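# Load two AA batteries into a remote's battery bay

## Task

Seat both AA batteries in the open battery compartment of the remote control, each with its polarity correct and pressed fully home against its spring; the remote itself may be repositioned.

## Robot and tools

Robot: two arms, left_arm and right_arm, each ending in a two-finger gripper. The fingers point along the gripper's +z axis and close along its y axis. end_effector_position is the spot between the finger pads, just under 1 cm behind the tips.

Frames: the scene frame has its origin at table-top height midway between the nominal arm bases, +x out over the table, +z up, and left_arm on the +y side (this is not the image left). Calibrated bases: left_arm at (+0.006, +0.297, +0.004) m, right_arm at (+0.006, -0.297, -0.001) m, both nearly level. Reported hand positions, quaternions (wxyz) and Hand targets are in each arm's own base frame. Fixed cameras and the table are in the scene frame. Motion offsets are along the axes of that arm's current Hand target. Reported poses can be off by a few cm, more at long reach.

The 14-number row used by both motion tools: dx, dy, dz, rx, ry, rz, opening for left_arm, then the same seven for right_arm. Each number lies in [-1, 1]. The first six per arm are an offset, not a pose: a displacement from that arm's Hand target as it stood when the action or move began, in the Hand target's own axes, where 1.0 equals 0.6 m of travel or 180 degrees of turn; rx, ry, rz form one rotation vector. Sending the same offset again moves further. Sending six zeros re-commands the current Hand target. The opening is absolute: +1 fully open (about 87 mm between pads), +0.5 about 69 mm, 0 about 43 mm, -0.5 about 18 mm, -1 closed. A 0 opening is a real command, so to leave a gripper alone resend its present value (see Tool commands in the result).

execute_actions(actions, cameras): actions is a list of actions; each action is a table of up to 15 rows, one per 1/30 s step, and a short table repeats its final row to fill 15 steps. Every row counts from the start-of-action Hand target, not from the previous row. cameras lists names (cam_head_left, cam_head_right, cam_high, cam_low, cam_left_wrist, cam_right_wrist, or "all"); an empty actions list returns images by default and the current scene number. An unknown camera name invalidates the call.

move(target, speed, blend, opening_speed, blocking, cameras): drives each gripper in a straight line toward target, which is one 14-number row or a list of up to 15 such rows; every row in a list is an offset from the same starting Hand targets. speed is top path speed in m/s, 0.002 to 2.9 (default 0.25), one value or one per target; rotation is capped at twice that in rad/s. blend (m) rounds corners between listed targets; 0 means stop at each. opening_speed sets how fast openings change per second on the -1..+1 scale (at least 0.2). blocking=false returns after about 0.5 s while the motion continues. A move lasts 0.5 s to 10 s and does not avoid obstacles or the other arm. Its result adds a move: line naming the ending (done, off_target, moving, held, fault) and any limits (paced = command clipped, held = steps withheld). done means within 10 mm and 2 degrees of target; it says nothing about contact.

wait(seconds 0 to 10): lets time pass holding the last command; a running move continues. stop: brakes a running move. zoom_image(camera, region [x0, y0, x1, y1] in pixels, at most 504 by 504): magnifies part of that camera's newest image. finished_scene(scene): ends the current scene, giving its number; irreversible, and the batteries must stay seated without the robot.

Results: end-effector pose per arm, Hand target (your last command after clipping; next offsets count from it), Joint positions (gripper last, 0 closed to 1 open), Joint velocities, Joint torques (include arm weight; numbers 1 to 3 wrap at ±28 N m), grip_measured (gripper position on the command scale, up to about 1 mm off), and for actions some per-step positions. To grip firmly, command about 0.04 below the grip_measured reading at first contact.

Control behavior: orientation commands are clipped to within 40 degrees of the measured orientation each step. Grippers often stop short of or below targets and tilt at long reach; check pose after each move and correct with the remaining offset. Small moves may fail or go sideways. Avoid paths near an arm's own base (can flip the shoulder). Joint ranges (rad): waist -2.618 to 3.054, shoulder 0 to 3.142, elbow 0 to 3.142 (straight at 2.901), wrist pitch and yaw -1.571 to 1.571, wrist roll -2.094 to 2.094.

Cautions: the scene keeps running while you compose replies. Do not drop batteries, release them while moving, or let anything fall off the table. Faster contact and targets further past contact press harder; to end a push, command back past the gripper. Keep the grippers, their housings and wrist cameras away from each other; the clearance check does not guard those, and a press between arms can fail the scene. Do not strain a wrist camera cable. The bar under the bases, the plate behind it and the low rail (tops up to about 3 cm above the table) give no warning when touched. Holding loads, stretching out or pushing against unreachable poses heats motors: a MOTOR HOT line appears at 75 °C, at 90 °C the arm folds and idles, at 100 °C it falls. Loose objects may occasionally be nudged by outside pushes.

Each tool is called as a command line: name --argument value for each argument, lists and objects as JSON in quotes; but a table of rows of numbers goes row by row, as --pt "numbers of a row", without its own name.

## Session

execute_actions --actions '[]'

Scene clock: 0.00 s.
left_arm: end_effector_position=(+0.3903, +0.0017, +0.0591) grip_measured=+1.000 end_effector_quat_wxyz=(+0.585, -0.055, +0.808, +0.037) | right_arm: end_effector_position=(+0.3878, -0.0021, +0.0518) grip_measured=+1.000 end_effector_quat_wxyz=(+0.580, -0.027, +0.814, +0.015)
Joint positions: left_arm=[-0.076 1.553 0.395 0.833 -0.197 -0.07 1] | right_arm=[-0.045 1.566 0.379 0.852 -0.098 -0.043 1]
Joint velocities: within noise
Joint torques (N m): no reading
Heat: left arm: 36 °C; right arm: 46 °C.
Hand target: left_arm +0.3937, +0.0013, +0.0650; +0.592, -0.055, +0.803, +0.036 | right_arm +0.3945, -0.0016, +0.0639; +0.596, -0.029, +0.803, +0.014
Tool commands: left_gripper/opening=+1.0 right_gripper/opening=+1.0

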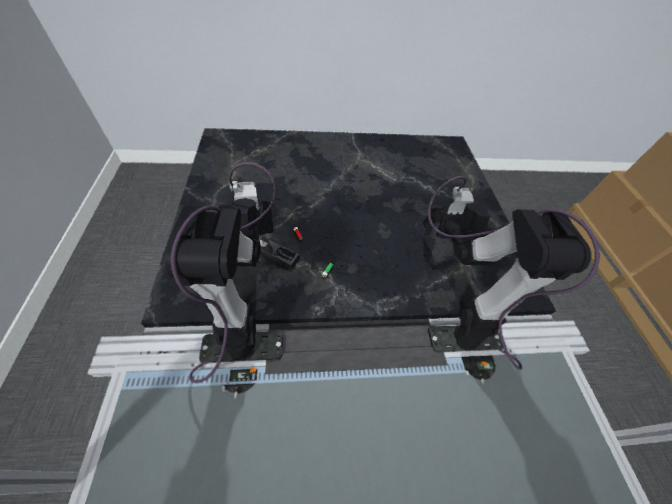

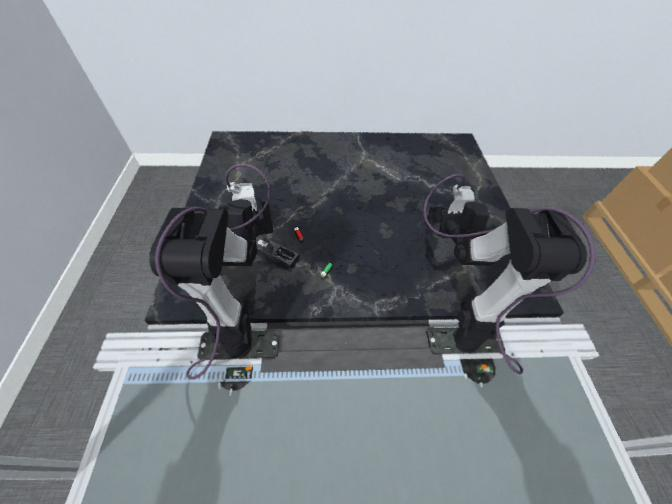

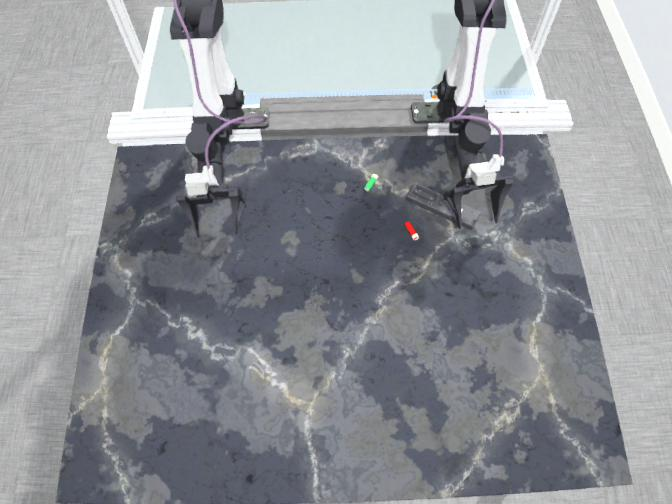

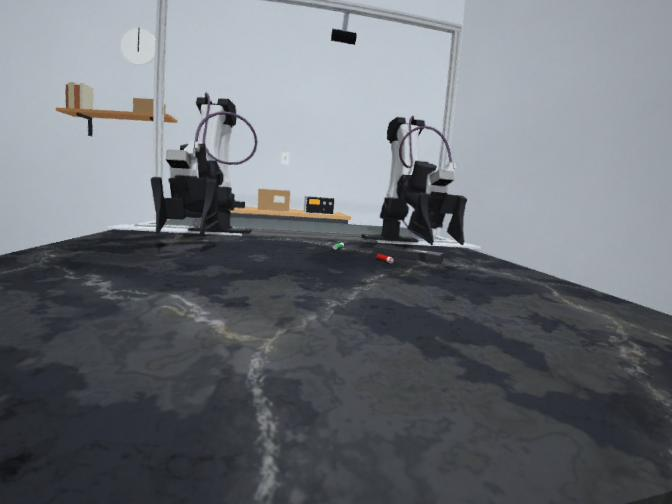

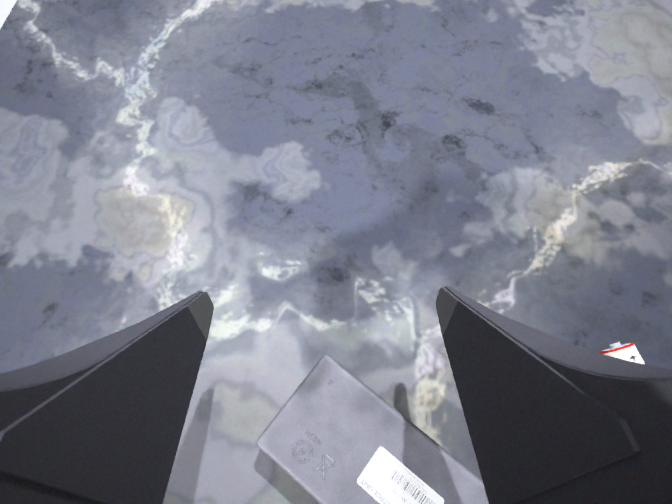

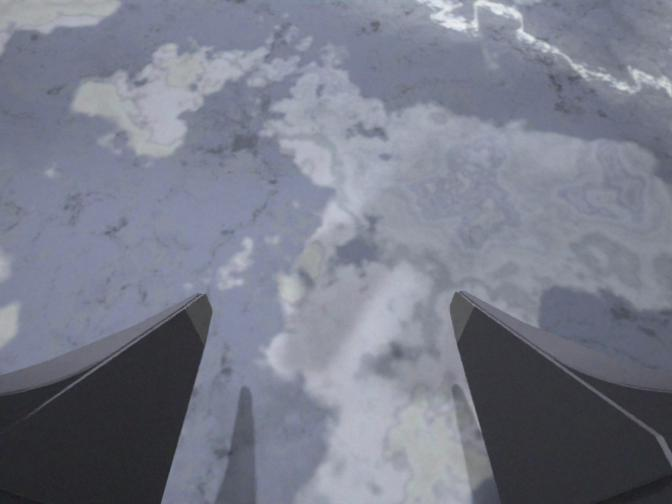

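move --target '[0,0,0,0,0,0,1,-0.0743,0.351,-0.2507,0,0.322,0,-0.2]' --speed 0.25 --opening_speed 1.5 --cameras '["cam_right_wrist"]'

Scene clock: 48.67 s.
left_arm: end_effector_position=(+0.3903, +0.0017, +0.0591) grip_measured=+1.000 end_effector_quat_wxyz=(+0.585, -0.055, +0.808, +0.037) | right_arm: end_effector_position=(+0.2453, +0.1928, +0.1422) grip_measured=-0.200 end_effector_quat_wxyz=(+0.126, -0.037, +0.991, -0.012)
Joint positions: left_arm=[-0.076 1.553 0.395 0.833 -0.197 -0.07 1] | right_arm=[0.688 1.674 1.51 -1.218 0.172 0.597 0.4]
Joint torques (N m): left_arm=[-0.17 -5.2 6.12 2.07 -0.05 -0.03] | right_arm=[0.29 -5.9 8.65 0.62 0.11 0.33]
Heat: left arm: 38 °C; right arm: 49 °C.
Hand target: left_arm +0.3937, +0.0013, +0.0650; +0.592, -0.055, +0.803, +0.036 | right_arm +0.2502, +0.2012, +0.1477; +0.132, -0.032, +0.991, -0.002
Off the commanded pose: left_arm 0.007 m, 1 deg | right_arm 0.011 m, 1 deg.
move: off_target (right_arm)
Images, in order (width x height): cam_right_wrist 672x504.

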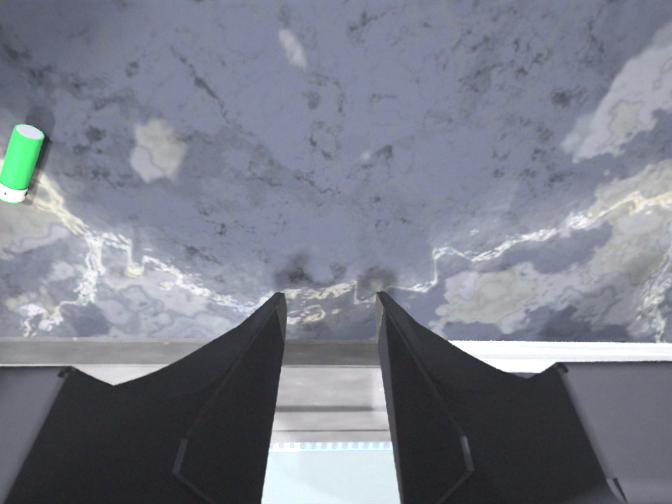

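move --target '[0,0,0,0,0,0,1,0.0713,0.2833,0.1132,0.0495,-0.028,0.1823,-0.2]' --speed 0.2 --cameras '["cam_right_wrist"]'

Scene clock: 67.43 s.
left_arm: end_effector_position=(+0.3903, +0.0017, +0.0591) grip_measured=+1.000 end_effector_quat_wxyz=(+0.585, -0.055, +0.808, +0.037) | right_arm: end_effector_position=(+0.2106, +0.3632, +0.0664) grip_measured=-0.200 end_effector_quat_wxyz=(+0.162, +0.253, +0.953, -0.042)
Joint positions: left_arm=[-0.076 1.553 0.395 0.833 -0.197 -0.07 1] | right_arm=[1.089 2.17 1.884 -1.296 0.335 1.61 0.4]
Joint torques (N m): left_arm=[-0.14 -5.22 6.11 2.07 -0.05 -0.04] | right_arm=[0.09 -9.55 8.17 0.1 0.56 0.36]
Heat: left arm: 38 °C; right arm: 53 °C.
Hand target: left_arm +0.3937, +0.0013, +0.0650; +0.592, -0.055, +0.803, +0.036 | right_arm +0.2160, +0.3683, +0.0688; +0.172, +0.258, +0.950, -0.039
Off the commanded pose: left_arm 0.007 m, 1 deg | right_arm 0.008 m, 2 deg.
move: done
Images, in order (width x height): cam_right_wrist 672x504.

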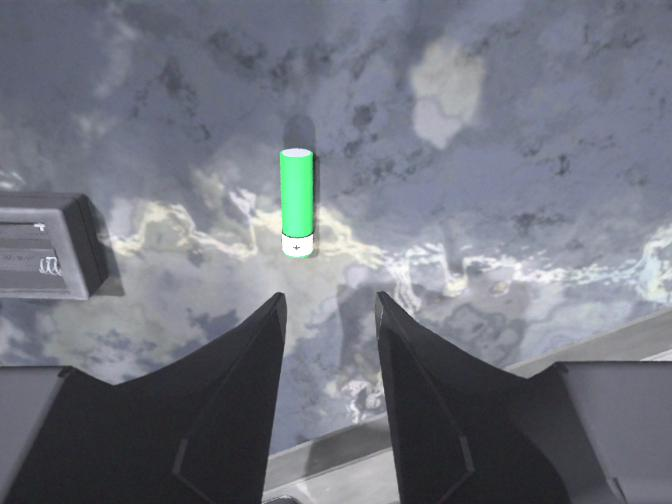

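move --pt "0 0 0 0 0 0 1 -0.0023 0.0232 0.0363 0 0 0 -0.2" --pt "0 0 0 0 0 0 1 0.0182 0.0232 0.0925 0 0 0 -0.2" --speed 0.07 --cameras '["cam_right_wrist"]'

Scene clock: 82.63 s.
left_arm: end_effector_position=(+0.3903, +0.0017, +0.0591) grip_measured=+1.000 end_effector_quat_wxyz=(+0.585, -0.055, +0.808, +0.037) | right_arm: end_effector_position=(+0.2233, +0.3777, +0.0187) grip_measured=-0.200 end_effector_quat_wxyz=(+0.163, +0.258, +0.951, -0.038)
Joint positions: left_arm=[-0.076 1.553 0.395 0.833 -0.197 -0.07 1] | right_arm=[1.08 2.265 1.848 -1.156 0.337 1.61 0.4]
Joint torques (N m): left_arm=[-0.18 -5.23 6.08 2.07 -0.06 -0.03] | right_arm=[-1.17 -10.63 5.2 0.38 0.54 0.07]
Heat: left arm: 38 °C; right arm: 55 °C.
Hand target: left_arm +0.3937, +0.0013, +0.0650; +0.592, -0.055, +0.803, +0.036 | right_arm +0.2311, +0.3766, +0.0132; +0.172, +0.258, +0.950, -0.039
Off the commanded pose: left_arm 0.007 m, 1 deg | right_arm 0.010 m, 1 deg.
move: done
Images, in order (width x height): cam_right_wrist 672x504.

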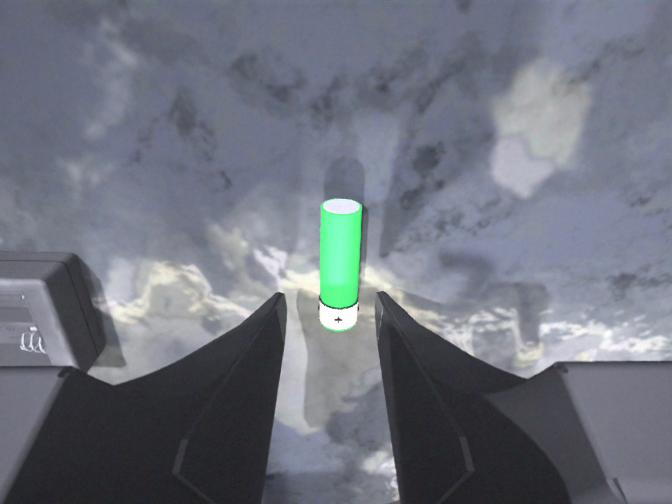

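move --pt "0 0 0 0 0 0 1 -0.0133 -0.0035 0.0138 0 0 0 -0.2" --pt "0 0 0 0 0 0 1 -0.0133 -0.0035 0.0138 0 0 0 -0.78" --speed 0.05 --opening_speed 0.5 --cameras '["cam_right_wrist"]'

Scene clock: 90.60 s.
left_arm: end_effector_position=(+0.3903, +0.0017, +0.0591) grip_measured=+1.000 end_effector_quat_wxyz=(+0.585, -0.055, +0.808, +0.037) | right_arm: end_effector_position=(+0.2318, +0.3711, +0.0114) grip_measured=-0.603 end_effector_quat_wxyz=(+0.163, +0.259, +0.951, -0.040)
Joint positions: left_arm=[-0.076 1.553 0.395 0.833 -0.197 -0.07 1] | right_arm=[1.055 2.265 1.818 -1.121 0.337 1.586 0.199]
Joint torques (N m): left_arm=[-0.14 -5.19 6.11 2.07 -0.05 -0.03] | right_arm=[-1.06 -11.32 5.01 0.42 0.53 0.07]
Heat: left arm: 38 °C; right arm: 53 °C.
Hand target: left_arm +0.3937, +0.0013, +0.0650; +0.592, -0.055, +0.803, +0.036 | right_arm +0.2391, +0.3696, +0.0082; +0.172, +0.259, +0.950, -0.039
Off the commanded pose: left_arm 0.007 m, 1 deg | right_arm 0.008 m, 1 deg.
move: done
Images, in order (width x height): cam_right_wrist 672x504.

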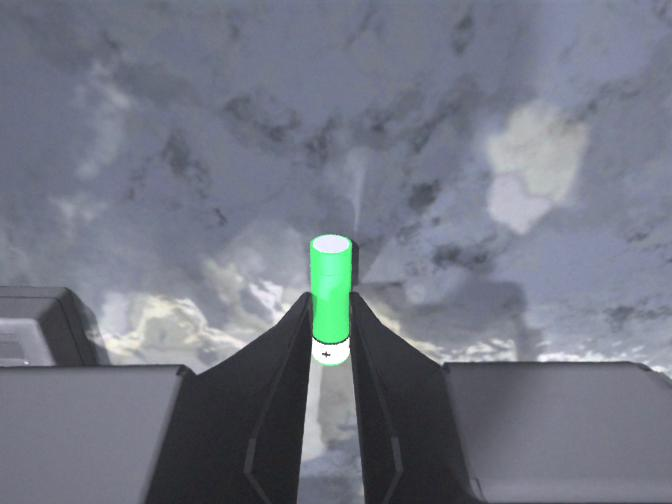

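move --pt "-0.144 0.0065 -0.097 0 0.317 0 1 -0.0684 0 -0.188 0 0 0 -0.78" --pt "-0.144 0.0065 -0.097 0 0.317 0 0.4 -0.291 -0.39 -0.146 0 0 0 -0.78" --speed 0.2 --cameras '["cam_left_wrist","cam_right_wrist"]'

Scene clock: 115.93 s.
left_arm: end_effector_position=(+0.3596, +0.0026, +0.1613) grip_measured=+0.400 end_effector_quat_wxyz=(+0.135, -0.064, +0.989, +0.011) | right_arm: end_effector_position=(+0.2313, +0.0980, +0.1441) grip_measured=-0.603 end_effector_quat_wxyz=(+0.160, +0.258, +0.952, -0.053)
Joint positions: left_arm=[0.002 1.818 1.751 -1.235 -0.039 -0.122 0.7] | right_arm=[0.471 1.417 1.264 -1.247 0.293 0.974 0.199]
Joint torques (N m): left_arm=[0.29 -6.9 8.9 0.77 0.11 -0.04] | right_arm=[-1.02 -6.91 5.16 0.85 0.23 0.05]
Heat: left arm: 38 °C; right arm: 56 °C.
Hand target: left_arm +0.3635, +0.0019, +0.1648; +0.136, -0.066, +0.988, +0.005 | right_arm +0.2351, +0.0985, +0.1474; +0.172, +0.258, +0.950, -0.039
Off the commanded pose: left_arm 0.005 m, 1 deg | right_arm 0.005 m, 2 deg.
move: done
Images, in order (width x height): cam_left_wrist 672x504, cam_right_wrist 672x504.

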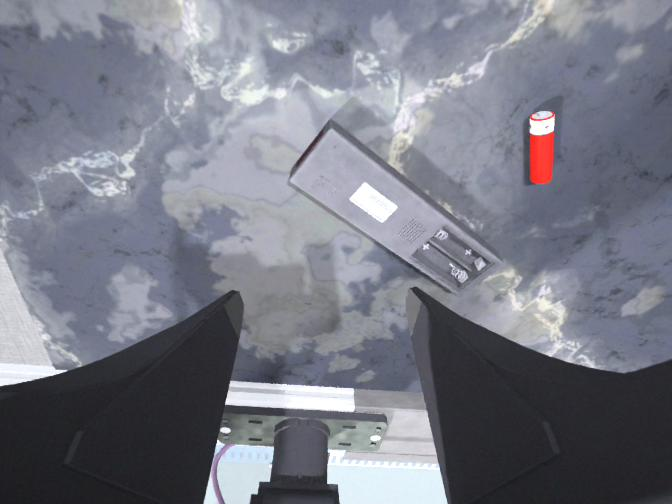

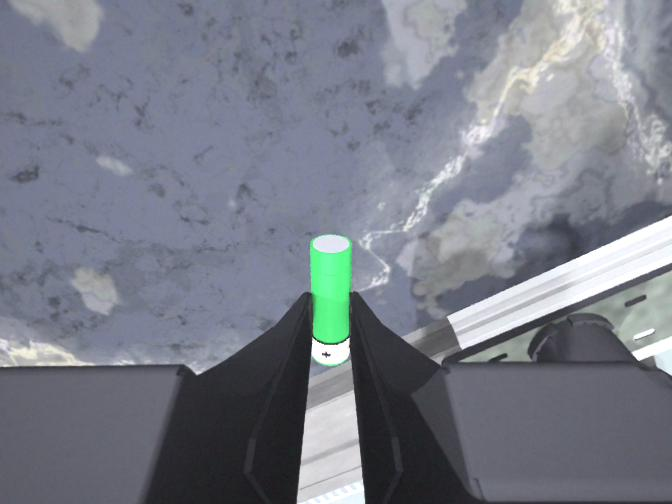

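zoom_image --camera "cam_left_wrist" --region '[390, 200, 520, 310]'

Scaled by 3.877.

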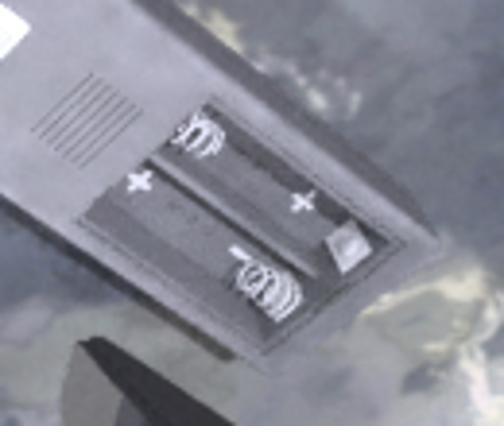

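move --target '[0.071,-0.024,0.058,0.179,0,0.642,0.4,0,0,0,0,0,0,-0.78]' --speed 0.3 --cameras '["cam_left_wrist"]'

Scene clock: 137.67 s.
left_arm: end_effector_position=(+0.3395, -0.0151, +0.1261) grip_measured=+0.400 end_effector_quat_wxyz=(+0.090, +0.821, +0.555, -0.099) | right_arm: end_effector_position=(+0.2313, +0.0980, +0.1441) grip_measured=-0.603 end_effector_quat_wxyz=(+0.160, +0.258, +0.952, -0.053)
Joint positions: left_arm=[-0.021 1.83 1.636 -1.435 0.261 1.939 0.7] | right_arm=[0.471 1.417 1.264 -1.247 0.293 0.974 0.199]
Joint torques (N m): left_arm=[-0.59 -6.42 5.29 -0.03 0.19 0.08] | right_arm=[-0.96 -6.87 5.18 0.86 0.24 0.06]
Heat: left arm: 41 °C; right arm: 53 °C.
Hand target: left_arm +0.3341, -0.0168, +0.1199; +0.079, +0.823, +0.551, -0.114 | right_arm +0.2351, +0.0985, +0.1474; +0.172, +0.258, +0.950, -0.039
Off the commanded pose: left_arm 0.008 m, 2 deg | right_arm 0.005 m, 2 deg.
move: done
Images, in order (width x height): cam_left_wrist 672x504.

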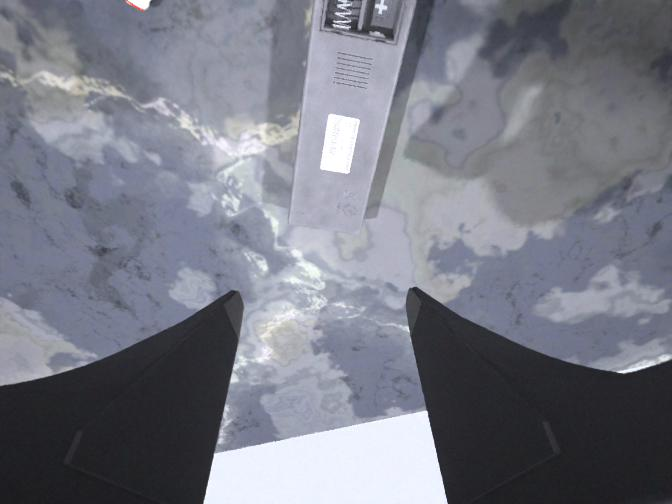

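move --pt "0.0548 -0.0045 0.175 0 0 0 0.4 0 0 0 0 0 0 -0.78" --pt "0.0548 -0.0045 0.175 0 0 0 -0.1 0 0 0 0 0 0 -0.78" --speed 0.08 --opening_speed 0.4 --cameras '["cam_left_wrist","cam_high"]'

Scene clock: 153.07 s.
left_arm: end_effector_position=(+0.3329, -0.0154, +0.0153) grip_measured=+0.113 end_effector_quat_wxyz=(+0.082, +0.823, +0.550, -0.113) | right_arm: end_effector_position=(+0.2313, +0.0980, +0.1441) grip_measured=-0.603 end_effector_quat_wxyz=(+0.160, +0.258, +0.952, -0.053)
Joint positions: left_arm=[-0.021 1.908 1.288 -1.046 0.264 1.955 0.556] | right_arm=[0.471 1.417 1.264 -1.247 0.293 0.974 0.199]
Joint torques (N m): left_arm=[0.25 -6.91 4.86 0.24 0.15 0.02] | right_arm=[-0.96 -6.9 5.18 0.85 0.24 0.06]
Heat: left arm: 39 °C; right arm: 52 °C.
Hand target: left_arm +0.3331, -0.0134, +0.0099; +0.079, +0.823, +0.550, -0.114 | right_arm +0.2351, +0.0985, +0.1474; +0.172, +0.258, +0.950, -0.039
Off the commanded pose: left_arm 0.006 m, 0 deg | right_arm 0.005 m, 2 deg.
move: done
Images, in order (width x height): cam_high 672x504, cam_left_wrist 672x504.

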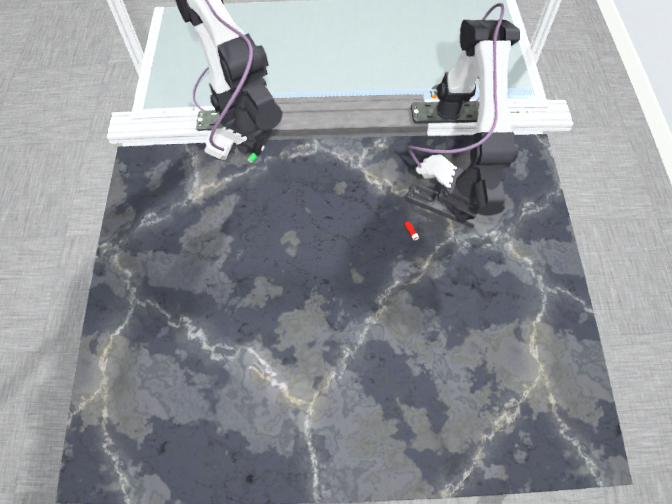

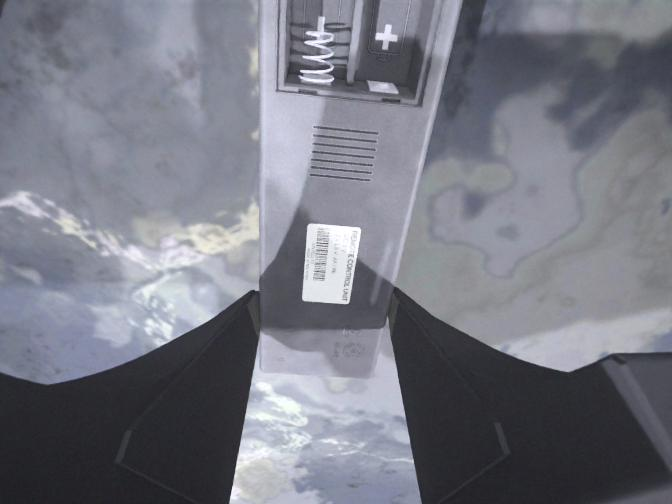

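move --pt "-0.2508 0.0117 0.0682 -0.0412 0 -0.144 -0.1 -0.037 -0.17 0.0135 0 0 0 -0.78" --pt "-0.4915 0.086 0.1373 -0.0839 0 -0.2933 -0.1 -0.037 -0.17 0.0135 0 0 0 -0.78" --speed 0.1 --blend '[0.03,0]' --cameras '["cam_left_wrist","cam_high","cam_right_wrist"]'

Scene clock: 177.00 s.
left_arm: end_effector_position=(+0.2629, -0.3143, +0.0162) grip_measured=+0.113 end_effector_quat_wxyz=(+0.129, +0.480, +0.865, -0.072) | right_arm: end_effector_position=(+0.1990, -0.0012, +0.1433) grip_measured=-0.603 end_effector_quat_wxyz=(+0.154, +0.259, +0.952, -0.048)
Joint positions: left_arm=[-0.87 2.036 1.463 -0.704 0.042 0.136 0.556] | right_arm=[0.048 1.171 1.08 -1.213 0.185 0.554 0.199]
Joint torques (N m): left_arm=[-0.47 -7.64 7.91 0.86 -0.06 -0.13] | right_arm=[-1.01 -4.55 5.48 1.1 0.11 0.06]
Heat: left arm: 39 °C; right arm: 49 °C.
Hand target: left_arm +0.2640, -0.3161, +0.0118; +0.124, +0.476, +0.868, -0.066 | right_arm +0.2040, -0.0015, +0.1459; +0.172, +0.258, +0.950, -0.039
Off the commanded pose: left_arm 0.005 m, 1 deg | right_arm 0.006 m, 2 deg.
move: done
Images, in order (width x height): cam_high 672x504, cam_left_wrist 672x504, cam_right_wrist 672x504.

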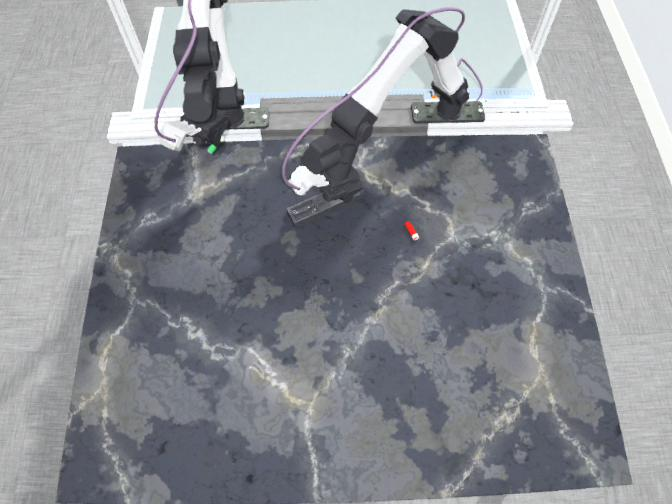

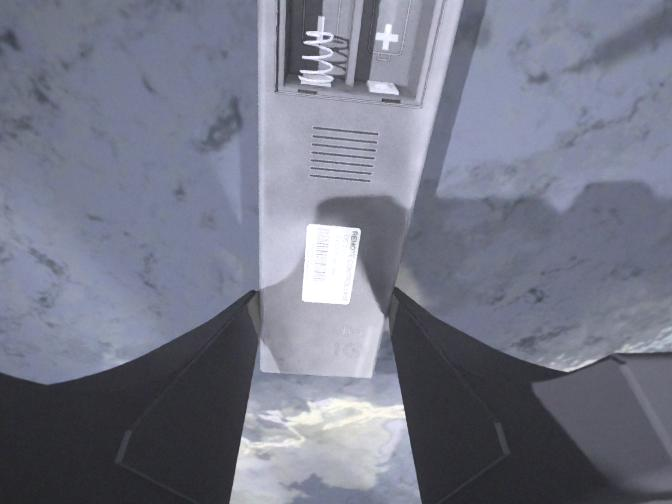

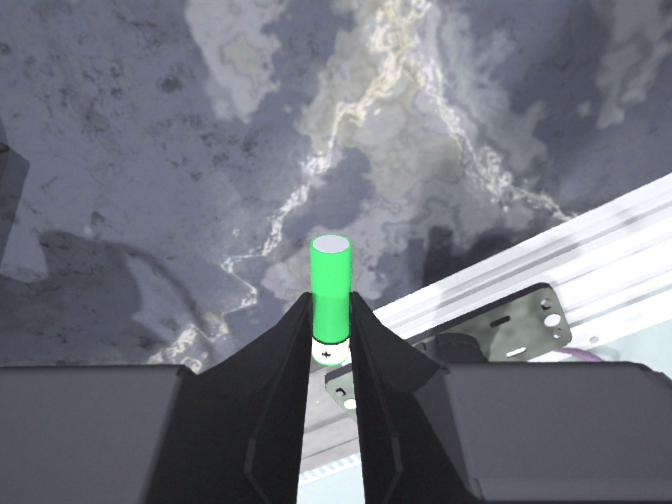

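move --pt "0 0 0 0 0 0 0.4 0 0 0 0 0 0 -0.78" --pt "-0.0037 0 -0.0128 0 -0.275 0 0.4 0 0 0 0 0 0 -0.78" --pt "-0.0093 0 0.0162 0 -0.275 0 0.4 0 0 0 0 0 0 -0.78" --speed 0.1 --cameras '["cam_left_wrist","cam_high","cam_low"]'

Scene clock: 192.57 s.
left_arm: end_effector_position=(+0.2684, -0.3226, +0.0098) grip_measured=+0.400 end_effector_quat_wxyz=(+0.482, +0.403, +0.733, -0.261) | right_arm: end_effector_position=(+0.1990, -0.0012, +0.1433) grip_measured=-0.603 end_effector_quat_wxyz=(+0.154, +0.259, +0.952, -0.048)
Joint positions: left_arm=[-0.815 1.829 0.522 0.891 0.169 0.082 0.7] | right_arm=[0.048 1.171 1.08 -1.213 0.185 0.554 0.199]
Joint torques (N m): left_arm=[-0.1 -4.9 5.26 1.95 0.06 -0.02] | right_arm=[-1.06 -4.53 5.46 1.09 0.11 0.07]
Heat: left arm: 40 °C; right arm: 48 °C.
Hand target: left_arm +0.2684, -0.3230, +0.0041; +0.476, +0.405, +0.736, -0.260 | right_arm +0.2040, -0.0015, +0.1459; +0.172, +0.258, +0.950, -0.039
Off the commanded pose: left_arm 0.006 m, 1 deg | right_arm 0.006 m, 2 deg.
move: done
Images, in order (width x height): cam_high 672x504, cam_low 672x504, cam_left_wrist 672x504.

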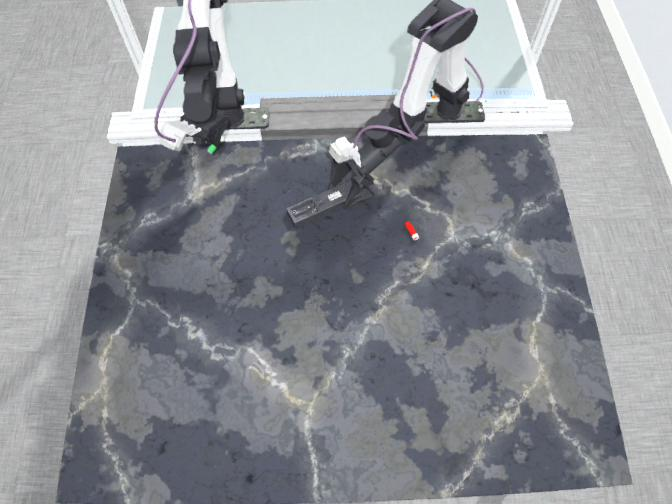

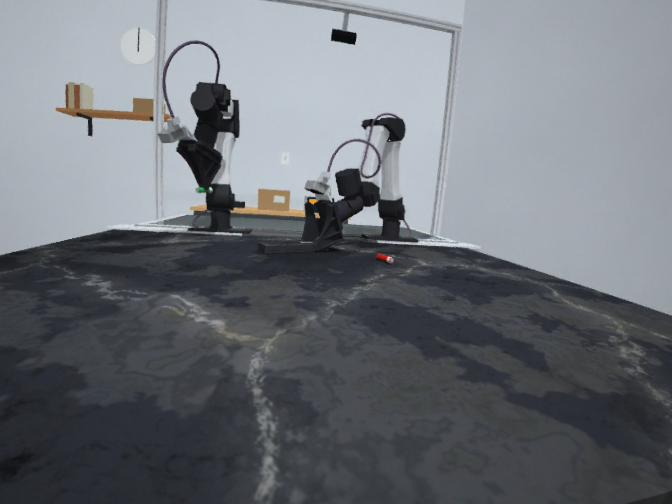

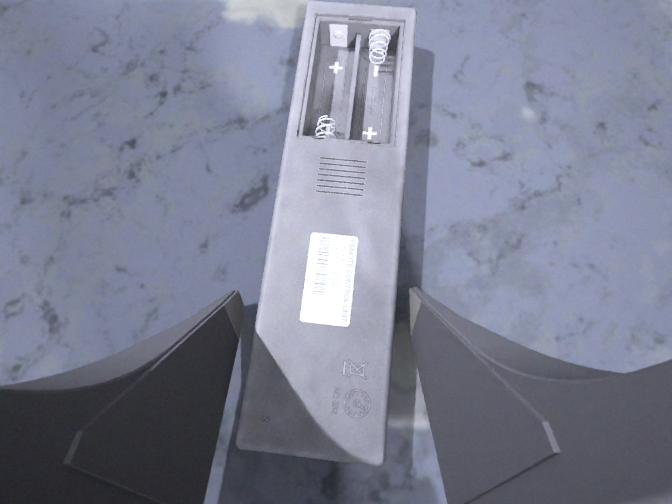

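move --pt "0.0127 0 -0.0272 0.0252 0 0.0118 0.4 0 0 0 0 0 0 -0.78" --pt "0.0127 0 -0.0272 0.0252 0 0.0118 -0.1 0 0 0 0 0 0 -0.78" --speed 0.08 --opening_speed 0.4 --cameras '["cam_left_wrist"]'

Scene clock: 201.70 s.
left_arm: end_effector_position=(+0.2631, -0.3147, +0.0094) grip_measured=+0.099 end_effector_quat_wxyz=(+0.475, +0.432, +0.712, -0.285) | right_arm: end_effector_position=(+0.1990, -0.0012, +0.1433) grip_measured=-0.603 end_effector_quat_wxyz=(+0.154, +0.259, +0.952, -0.048)
Joint positions: left_arm=[-0.761 1.821 0.49 0.914 0.3 0.134 0.549] | right_arm=[0.048 1.171 1.08 -1.213 0.185 0.554 0.199]
Joint torques (N m): left_arm=[0.34 -7.27 3.19 1.71 0.1 0.09] | right_arm=[-1.03 -4.55 5.46 1.1 0.12 0.05]
Heat: left arm: 40 °C; right arm: 48 °C.
Hand target: left_arm +0.2587, -0.3077, +0.0039; +0.465, +0.437, +0.718, -0.280 | right_arm +0.2040, -0.0015, +0.1459; +0.172, +0.258, +0.950, -0.039
Off the commanded pose: left_arm 0.010 m, 2 deg | right_arm 0.006 m, 2 deg.
move: done
Images, in order (width x height): cam_left_wrist 672x504.

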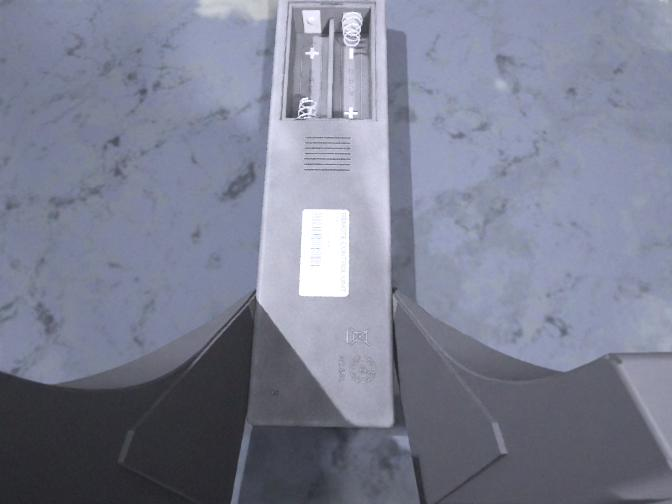

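move --target '[0,0,0,0,0,0,-0.1,0.0722,0.3728,0.0995,0.0395,0.0778,0.1709,-0.78]' --speed 0.15 --cameras '["cam_left_wrist","cam_right_wrist","cam_high"]'

zoom_image --camera "cam_right_wrist" --region '[240, 100, 420, 280]'

Scene clock: 223.60 s.
left_arm: end_effector_position=(+0.2631, -0.3147, +0.0094) grip_measured=+0.099 end_effector_quat_wxyz=(+0.475, +0.432, +0.712, -0.285) | right_arm: end_effector_position=(+0.2944, +0.1952, +0.0736) grip_measured=-0.603 end_effector_quat_wxyz=(+0.042, +0.510, +0.859, -0.027)
Joint positions: left_arm=[-0.761 1.821 0.49 0.914 0.3 0.134 0.549] | right_arm=[0.518 1.893 1.503 -1.187 0.101 1.59 0.199]
Joint torques (N m): left_arm=[0.34 -7.27 3.15 1.7 0.1 0.1] | right_arm=[0.47 -7.61 8.18 0.1 0.12 0.36]
Heat: left arm: 40 °C; right arm: 48 °C.
Hand target: left_arm +0.2587, -0.3077, +0.0039; +0.465, +0.437, +0.718, -0.280 | right_arm +0.3003, +0.2026, +0.0784; +0.045, +0.513, +0.857, -0.018
Off the commanded pose: left_arm 0.010 m, 2 deg | right_arm 0.011 m, 1 deg.
move: off_target (right_arm)
Images, in order (width x height): cam_high 672x504, cam_left_wrist 672x504, cam_right_wrist 672x504.

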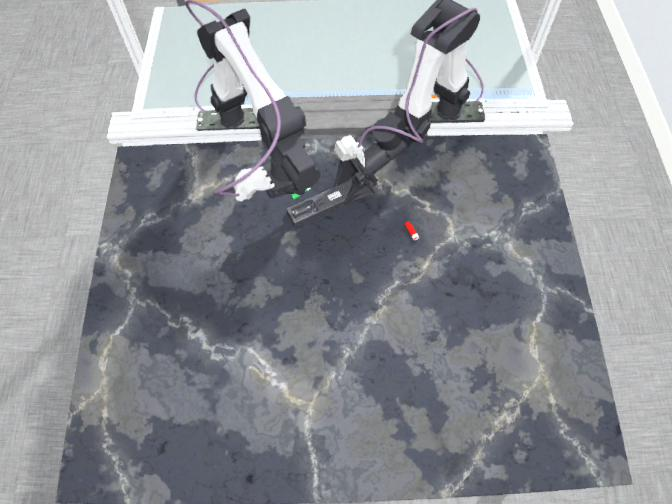

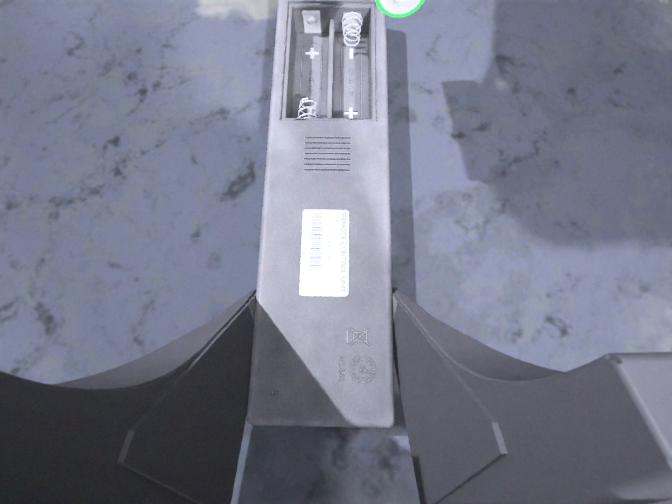

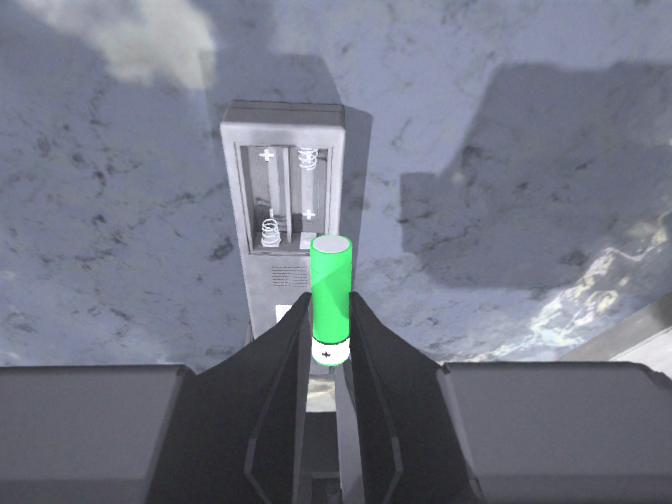

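Scaled by 2.800.

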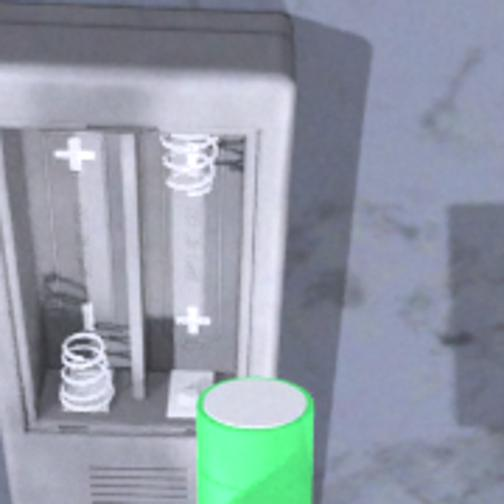

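move --target '[0,0,0,0,0,0,-0.1,0.0163,0.0127,0.0543,0,0,0,-0.78]' --speed 0.06 --cameras '["cam_left_wrist","cam_right_wrist"]'

zoom_image --camera "cam_right_wrist" --region '[240, 150, 420, 330]'

zoom_image --camera "cam_left_wrist" --region '[250, 0, 410, 130]'

Scene clock: 241.13 s.
left_arm: end_effector_position=(+0.2631, -0.3147, +0.0094) grip_measured=+0.099 end_effector_quat_wxyz=(+0.475, +0.432, +0.712, -0.285) | right_arm: end_effector_position=(+0.3028, +0.2065, +0.0499) grip_measured=-0.603 end_effector_quat_wxyz=(+0.045, +0.511, +0.858, -0.023)
Joint positions: left_arm=[-0.761 1.821 0.49 0.914 0.3 0.134 0.549] | right_arm=[0.533 1.95 1.486 -1.104 0.1 1.608 0.199]
Joint torques (N m): left_arm=[0.32 -7.28 3.14 1.71 0.09 0.1] | right_arm=[0.77 -8.16 5.2 0.43 0.13 0.33]
Heat: left arm: 41 °C; right arm: 52 °C.
Hand target: left_arm +0.2587, -0.3077, +0.0039; +0.465, +0.437, +0.718, -0.280 | right_arm +0.3041, +0.2122, +0.0451; +0.045, +0.513, +0.857, -0.019
Off the commanded pose: left_arm 0.010 m, 2 deg | right_arm 0.008 m, 1 deg.
move: done
Images, in order (width x height): cam_left_wrist 672x504, cam_right_wrist 672x504.

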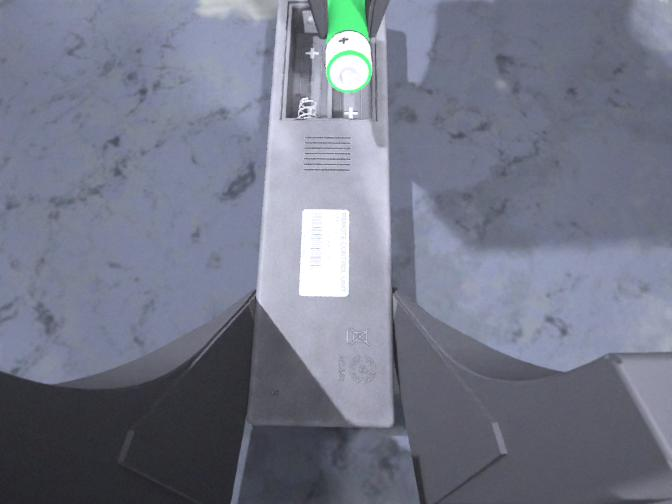

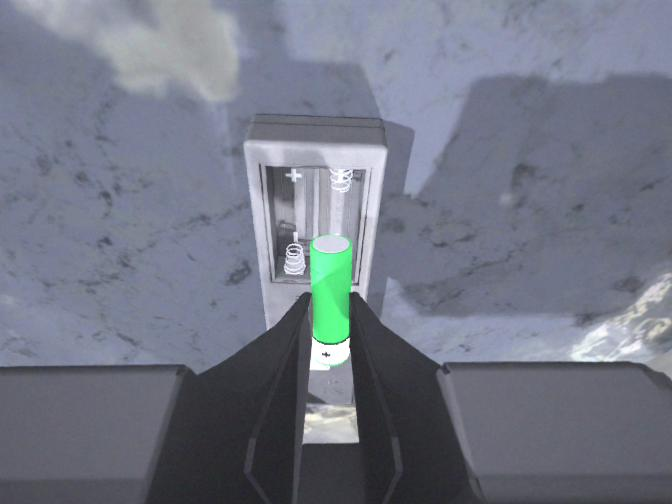

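Scaled by 2.800.

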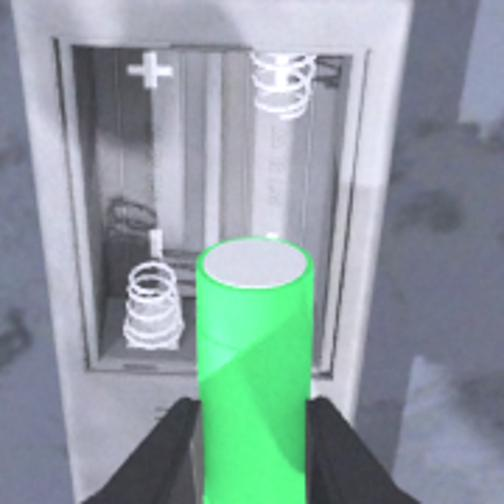

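Scaled by 3.150.

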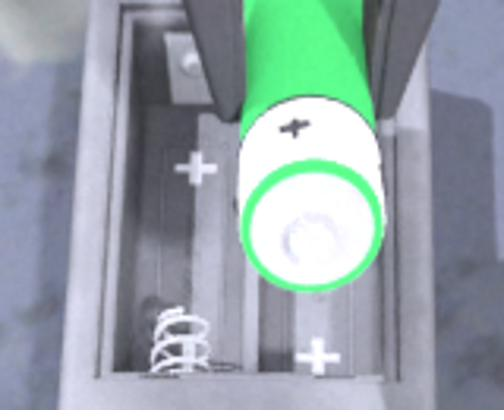

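move --pt "0 0 0 0 0 0 -0.1 -0.0095 -0.0122 0.005 0 0 0 -0.78" --pt "0 0 0 0 0 0 -0.1 -0.0077 -0.0122 0.022 0 0 0 -0.78" --speed 0.04 --cameras '["cam_left_wrist","cam_right_wrist"]'

zoom_image --camera "cam_right_wrist" --region '[240, 150, 420, 330]'

zoom_image --camera "cam_left_wrist" --region '[250, 0, 410, 130]'

Scene clock: 255.00 s.
left_arm: end_effector_position=(+0.2631, -0.3147, +0.0094) grip_measured=+0.099 end_effector_quat_wxyz=(+0.475, +0.432, +0.712, -0.285) | right_arm: end_effector_position=(+0.2980, +0.2038, +0.0329) grip_measured=-0.603 end_effector_quat_wxyz=(+0.043, +0.511, +0.858, -0.025)
Joint positions: left_arm=[-0.761 1.821 0.49 0.914 0.3 0.134 0.549] | right_arm=[0.533 1.95 1.416 -1.039 0.1 1.608 0.199]
Joint torques (N m): left_arm=[0.35 -7.27 3.18 1.7 0.1 0.1] | right_arm=[-0.76 -9.32 4.89 0.33 0.14 0.15]
Heat: left arm: 41 °C; right arm: 51 °C.
Hand target: left_arm +0.2587, -0.3077, +0.0039; +0.465, +0.437, +0.718, -0.280 | right_arm +0.3007, +0.2037, +0.0323; +0.045, +0.513, +0.857, -0.018
Off the commanded pose: left_arm 0.010 m, 2 deg | right_arm 0.003 m, 1 deg.
move: done
Images, in order (width x height): cam_left_wrist 672x504, cam_right_wrist 672x504.

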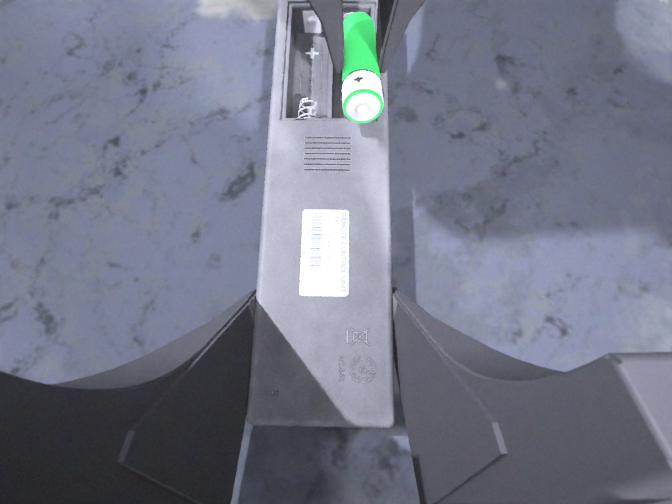

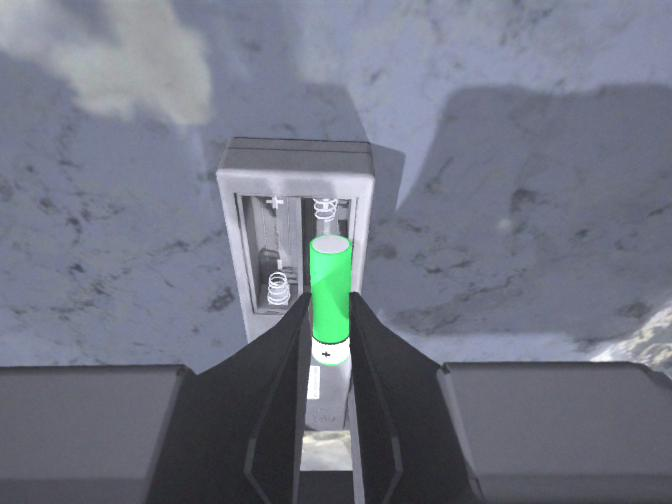

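Scaled by 2.800.

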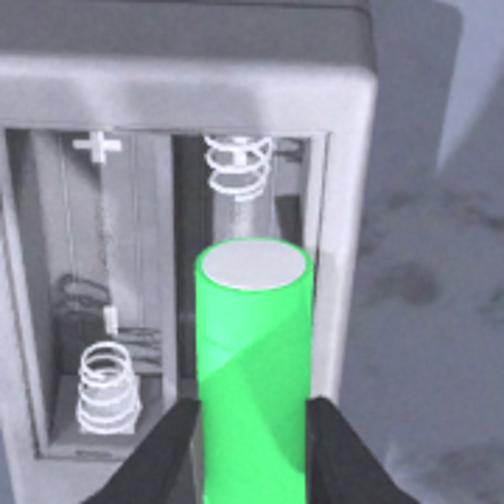

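Scaled by 3.150.

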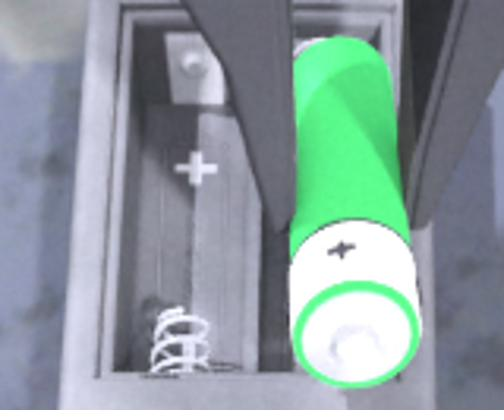

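move --target '[0,0,0,0,0,0,-0.1,-0.0017,0.0066,0.0183,0.0019,0,0.0193,-0.78]' --speed 0.03 --cameras '["cam_left_wrist","cam_right_wrist"]'

zoom_image --camera "cam_right_wrist" --region '[240, 150, 420, 330]'

zoom_image --camera "cam_left_wrist" --region '[250, 0, 410, 130]'

Scene clock: 266.50 s.
left_arm: end_effector_position=(+0.2631, -0.3147, +0.0094) grip_measured=+0.099 end_effector_quat_wxyz=(+0.475, +0.432, +0.712, -0.285) | right_arm: end_effector_position=(+0.3015, +0.2042, +0.0275) grip_measured=-0.603 end_effector_quat_wxyz=(+0.045, +0.530, +0.847, -0.022)
Joint positions: left_arm=[-0.761 1.821 0.49 0.914 0.3 0.134 0.549] | right_arm=[0.53 1.957 1.403 -1.014 0.1 1.648 0.199]
Joint torques (N m): left_arm=[0.32 -7.28 3.17 1.71 0.1 0.1] | right_arm=[-1.01 -7.87 4.86 0.42 0.14 0.39]
Heat: left arm: 41 °C; right arm: 50 °C.
Hand target: left_arm +0.2587, -0.3077, +0.0039; +0.465, +0.437, +0.718, -0.280 | right_arm +0.3053, +0.2038, +0.0215; +0.044, +0.539, +0.841, -0.020
Off the commanded pose: left_arm 0.010 m, 2 deg | right_arm 0.007 m, 1 deg.
move: done
Images, in order (width x height): cam_left_wrist 672x504, cam_right_wrist 672x504.

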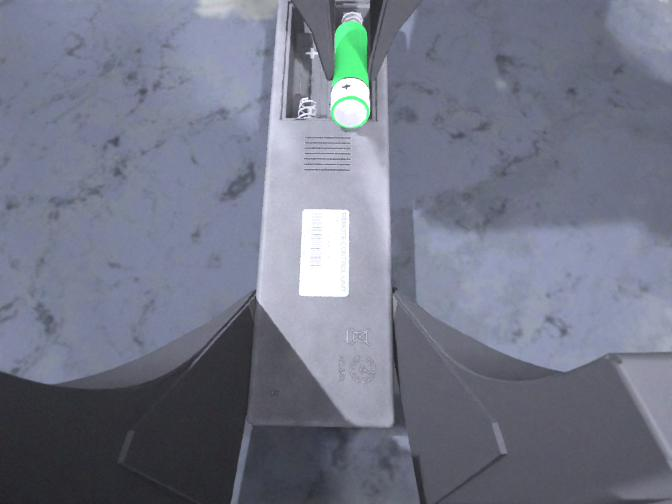

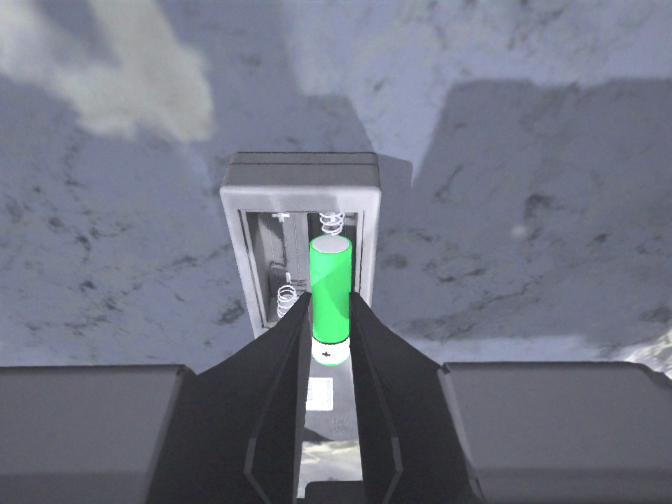

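Scaled by 2.800.

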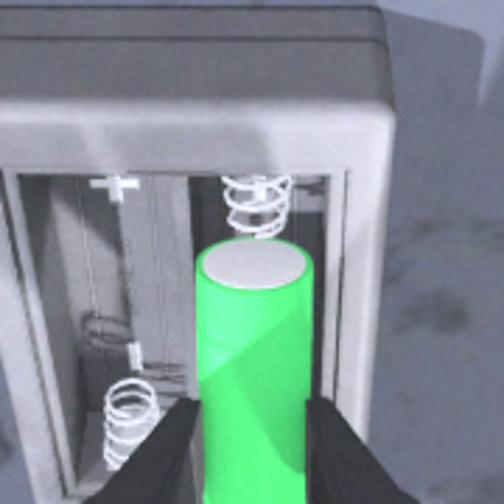

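Scaled by 3.150.

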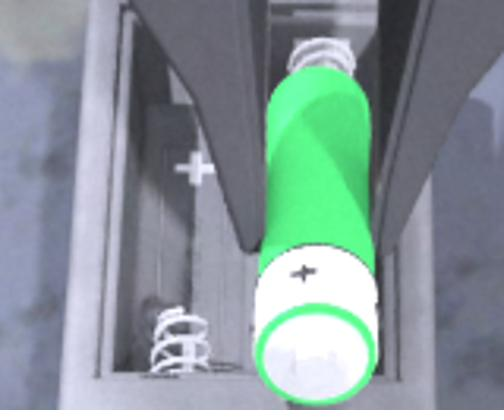

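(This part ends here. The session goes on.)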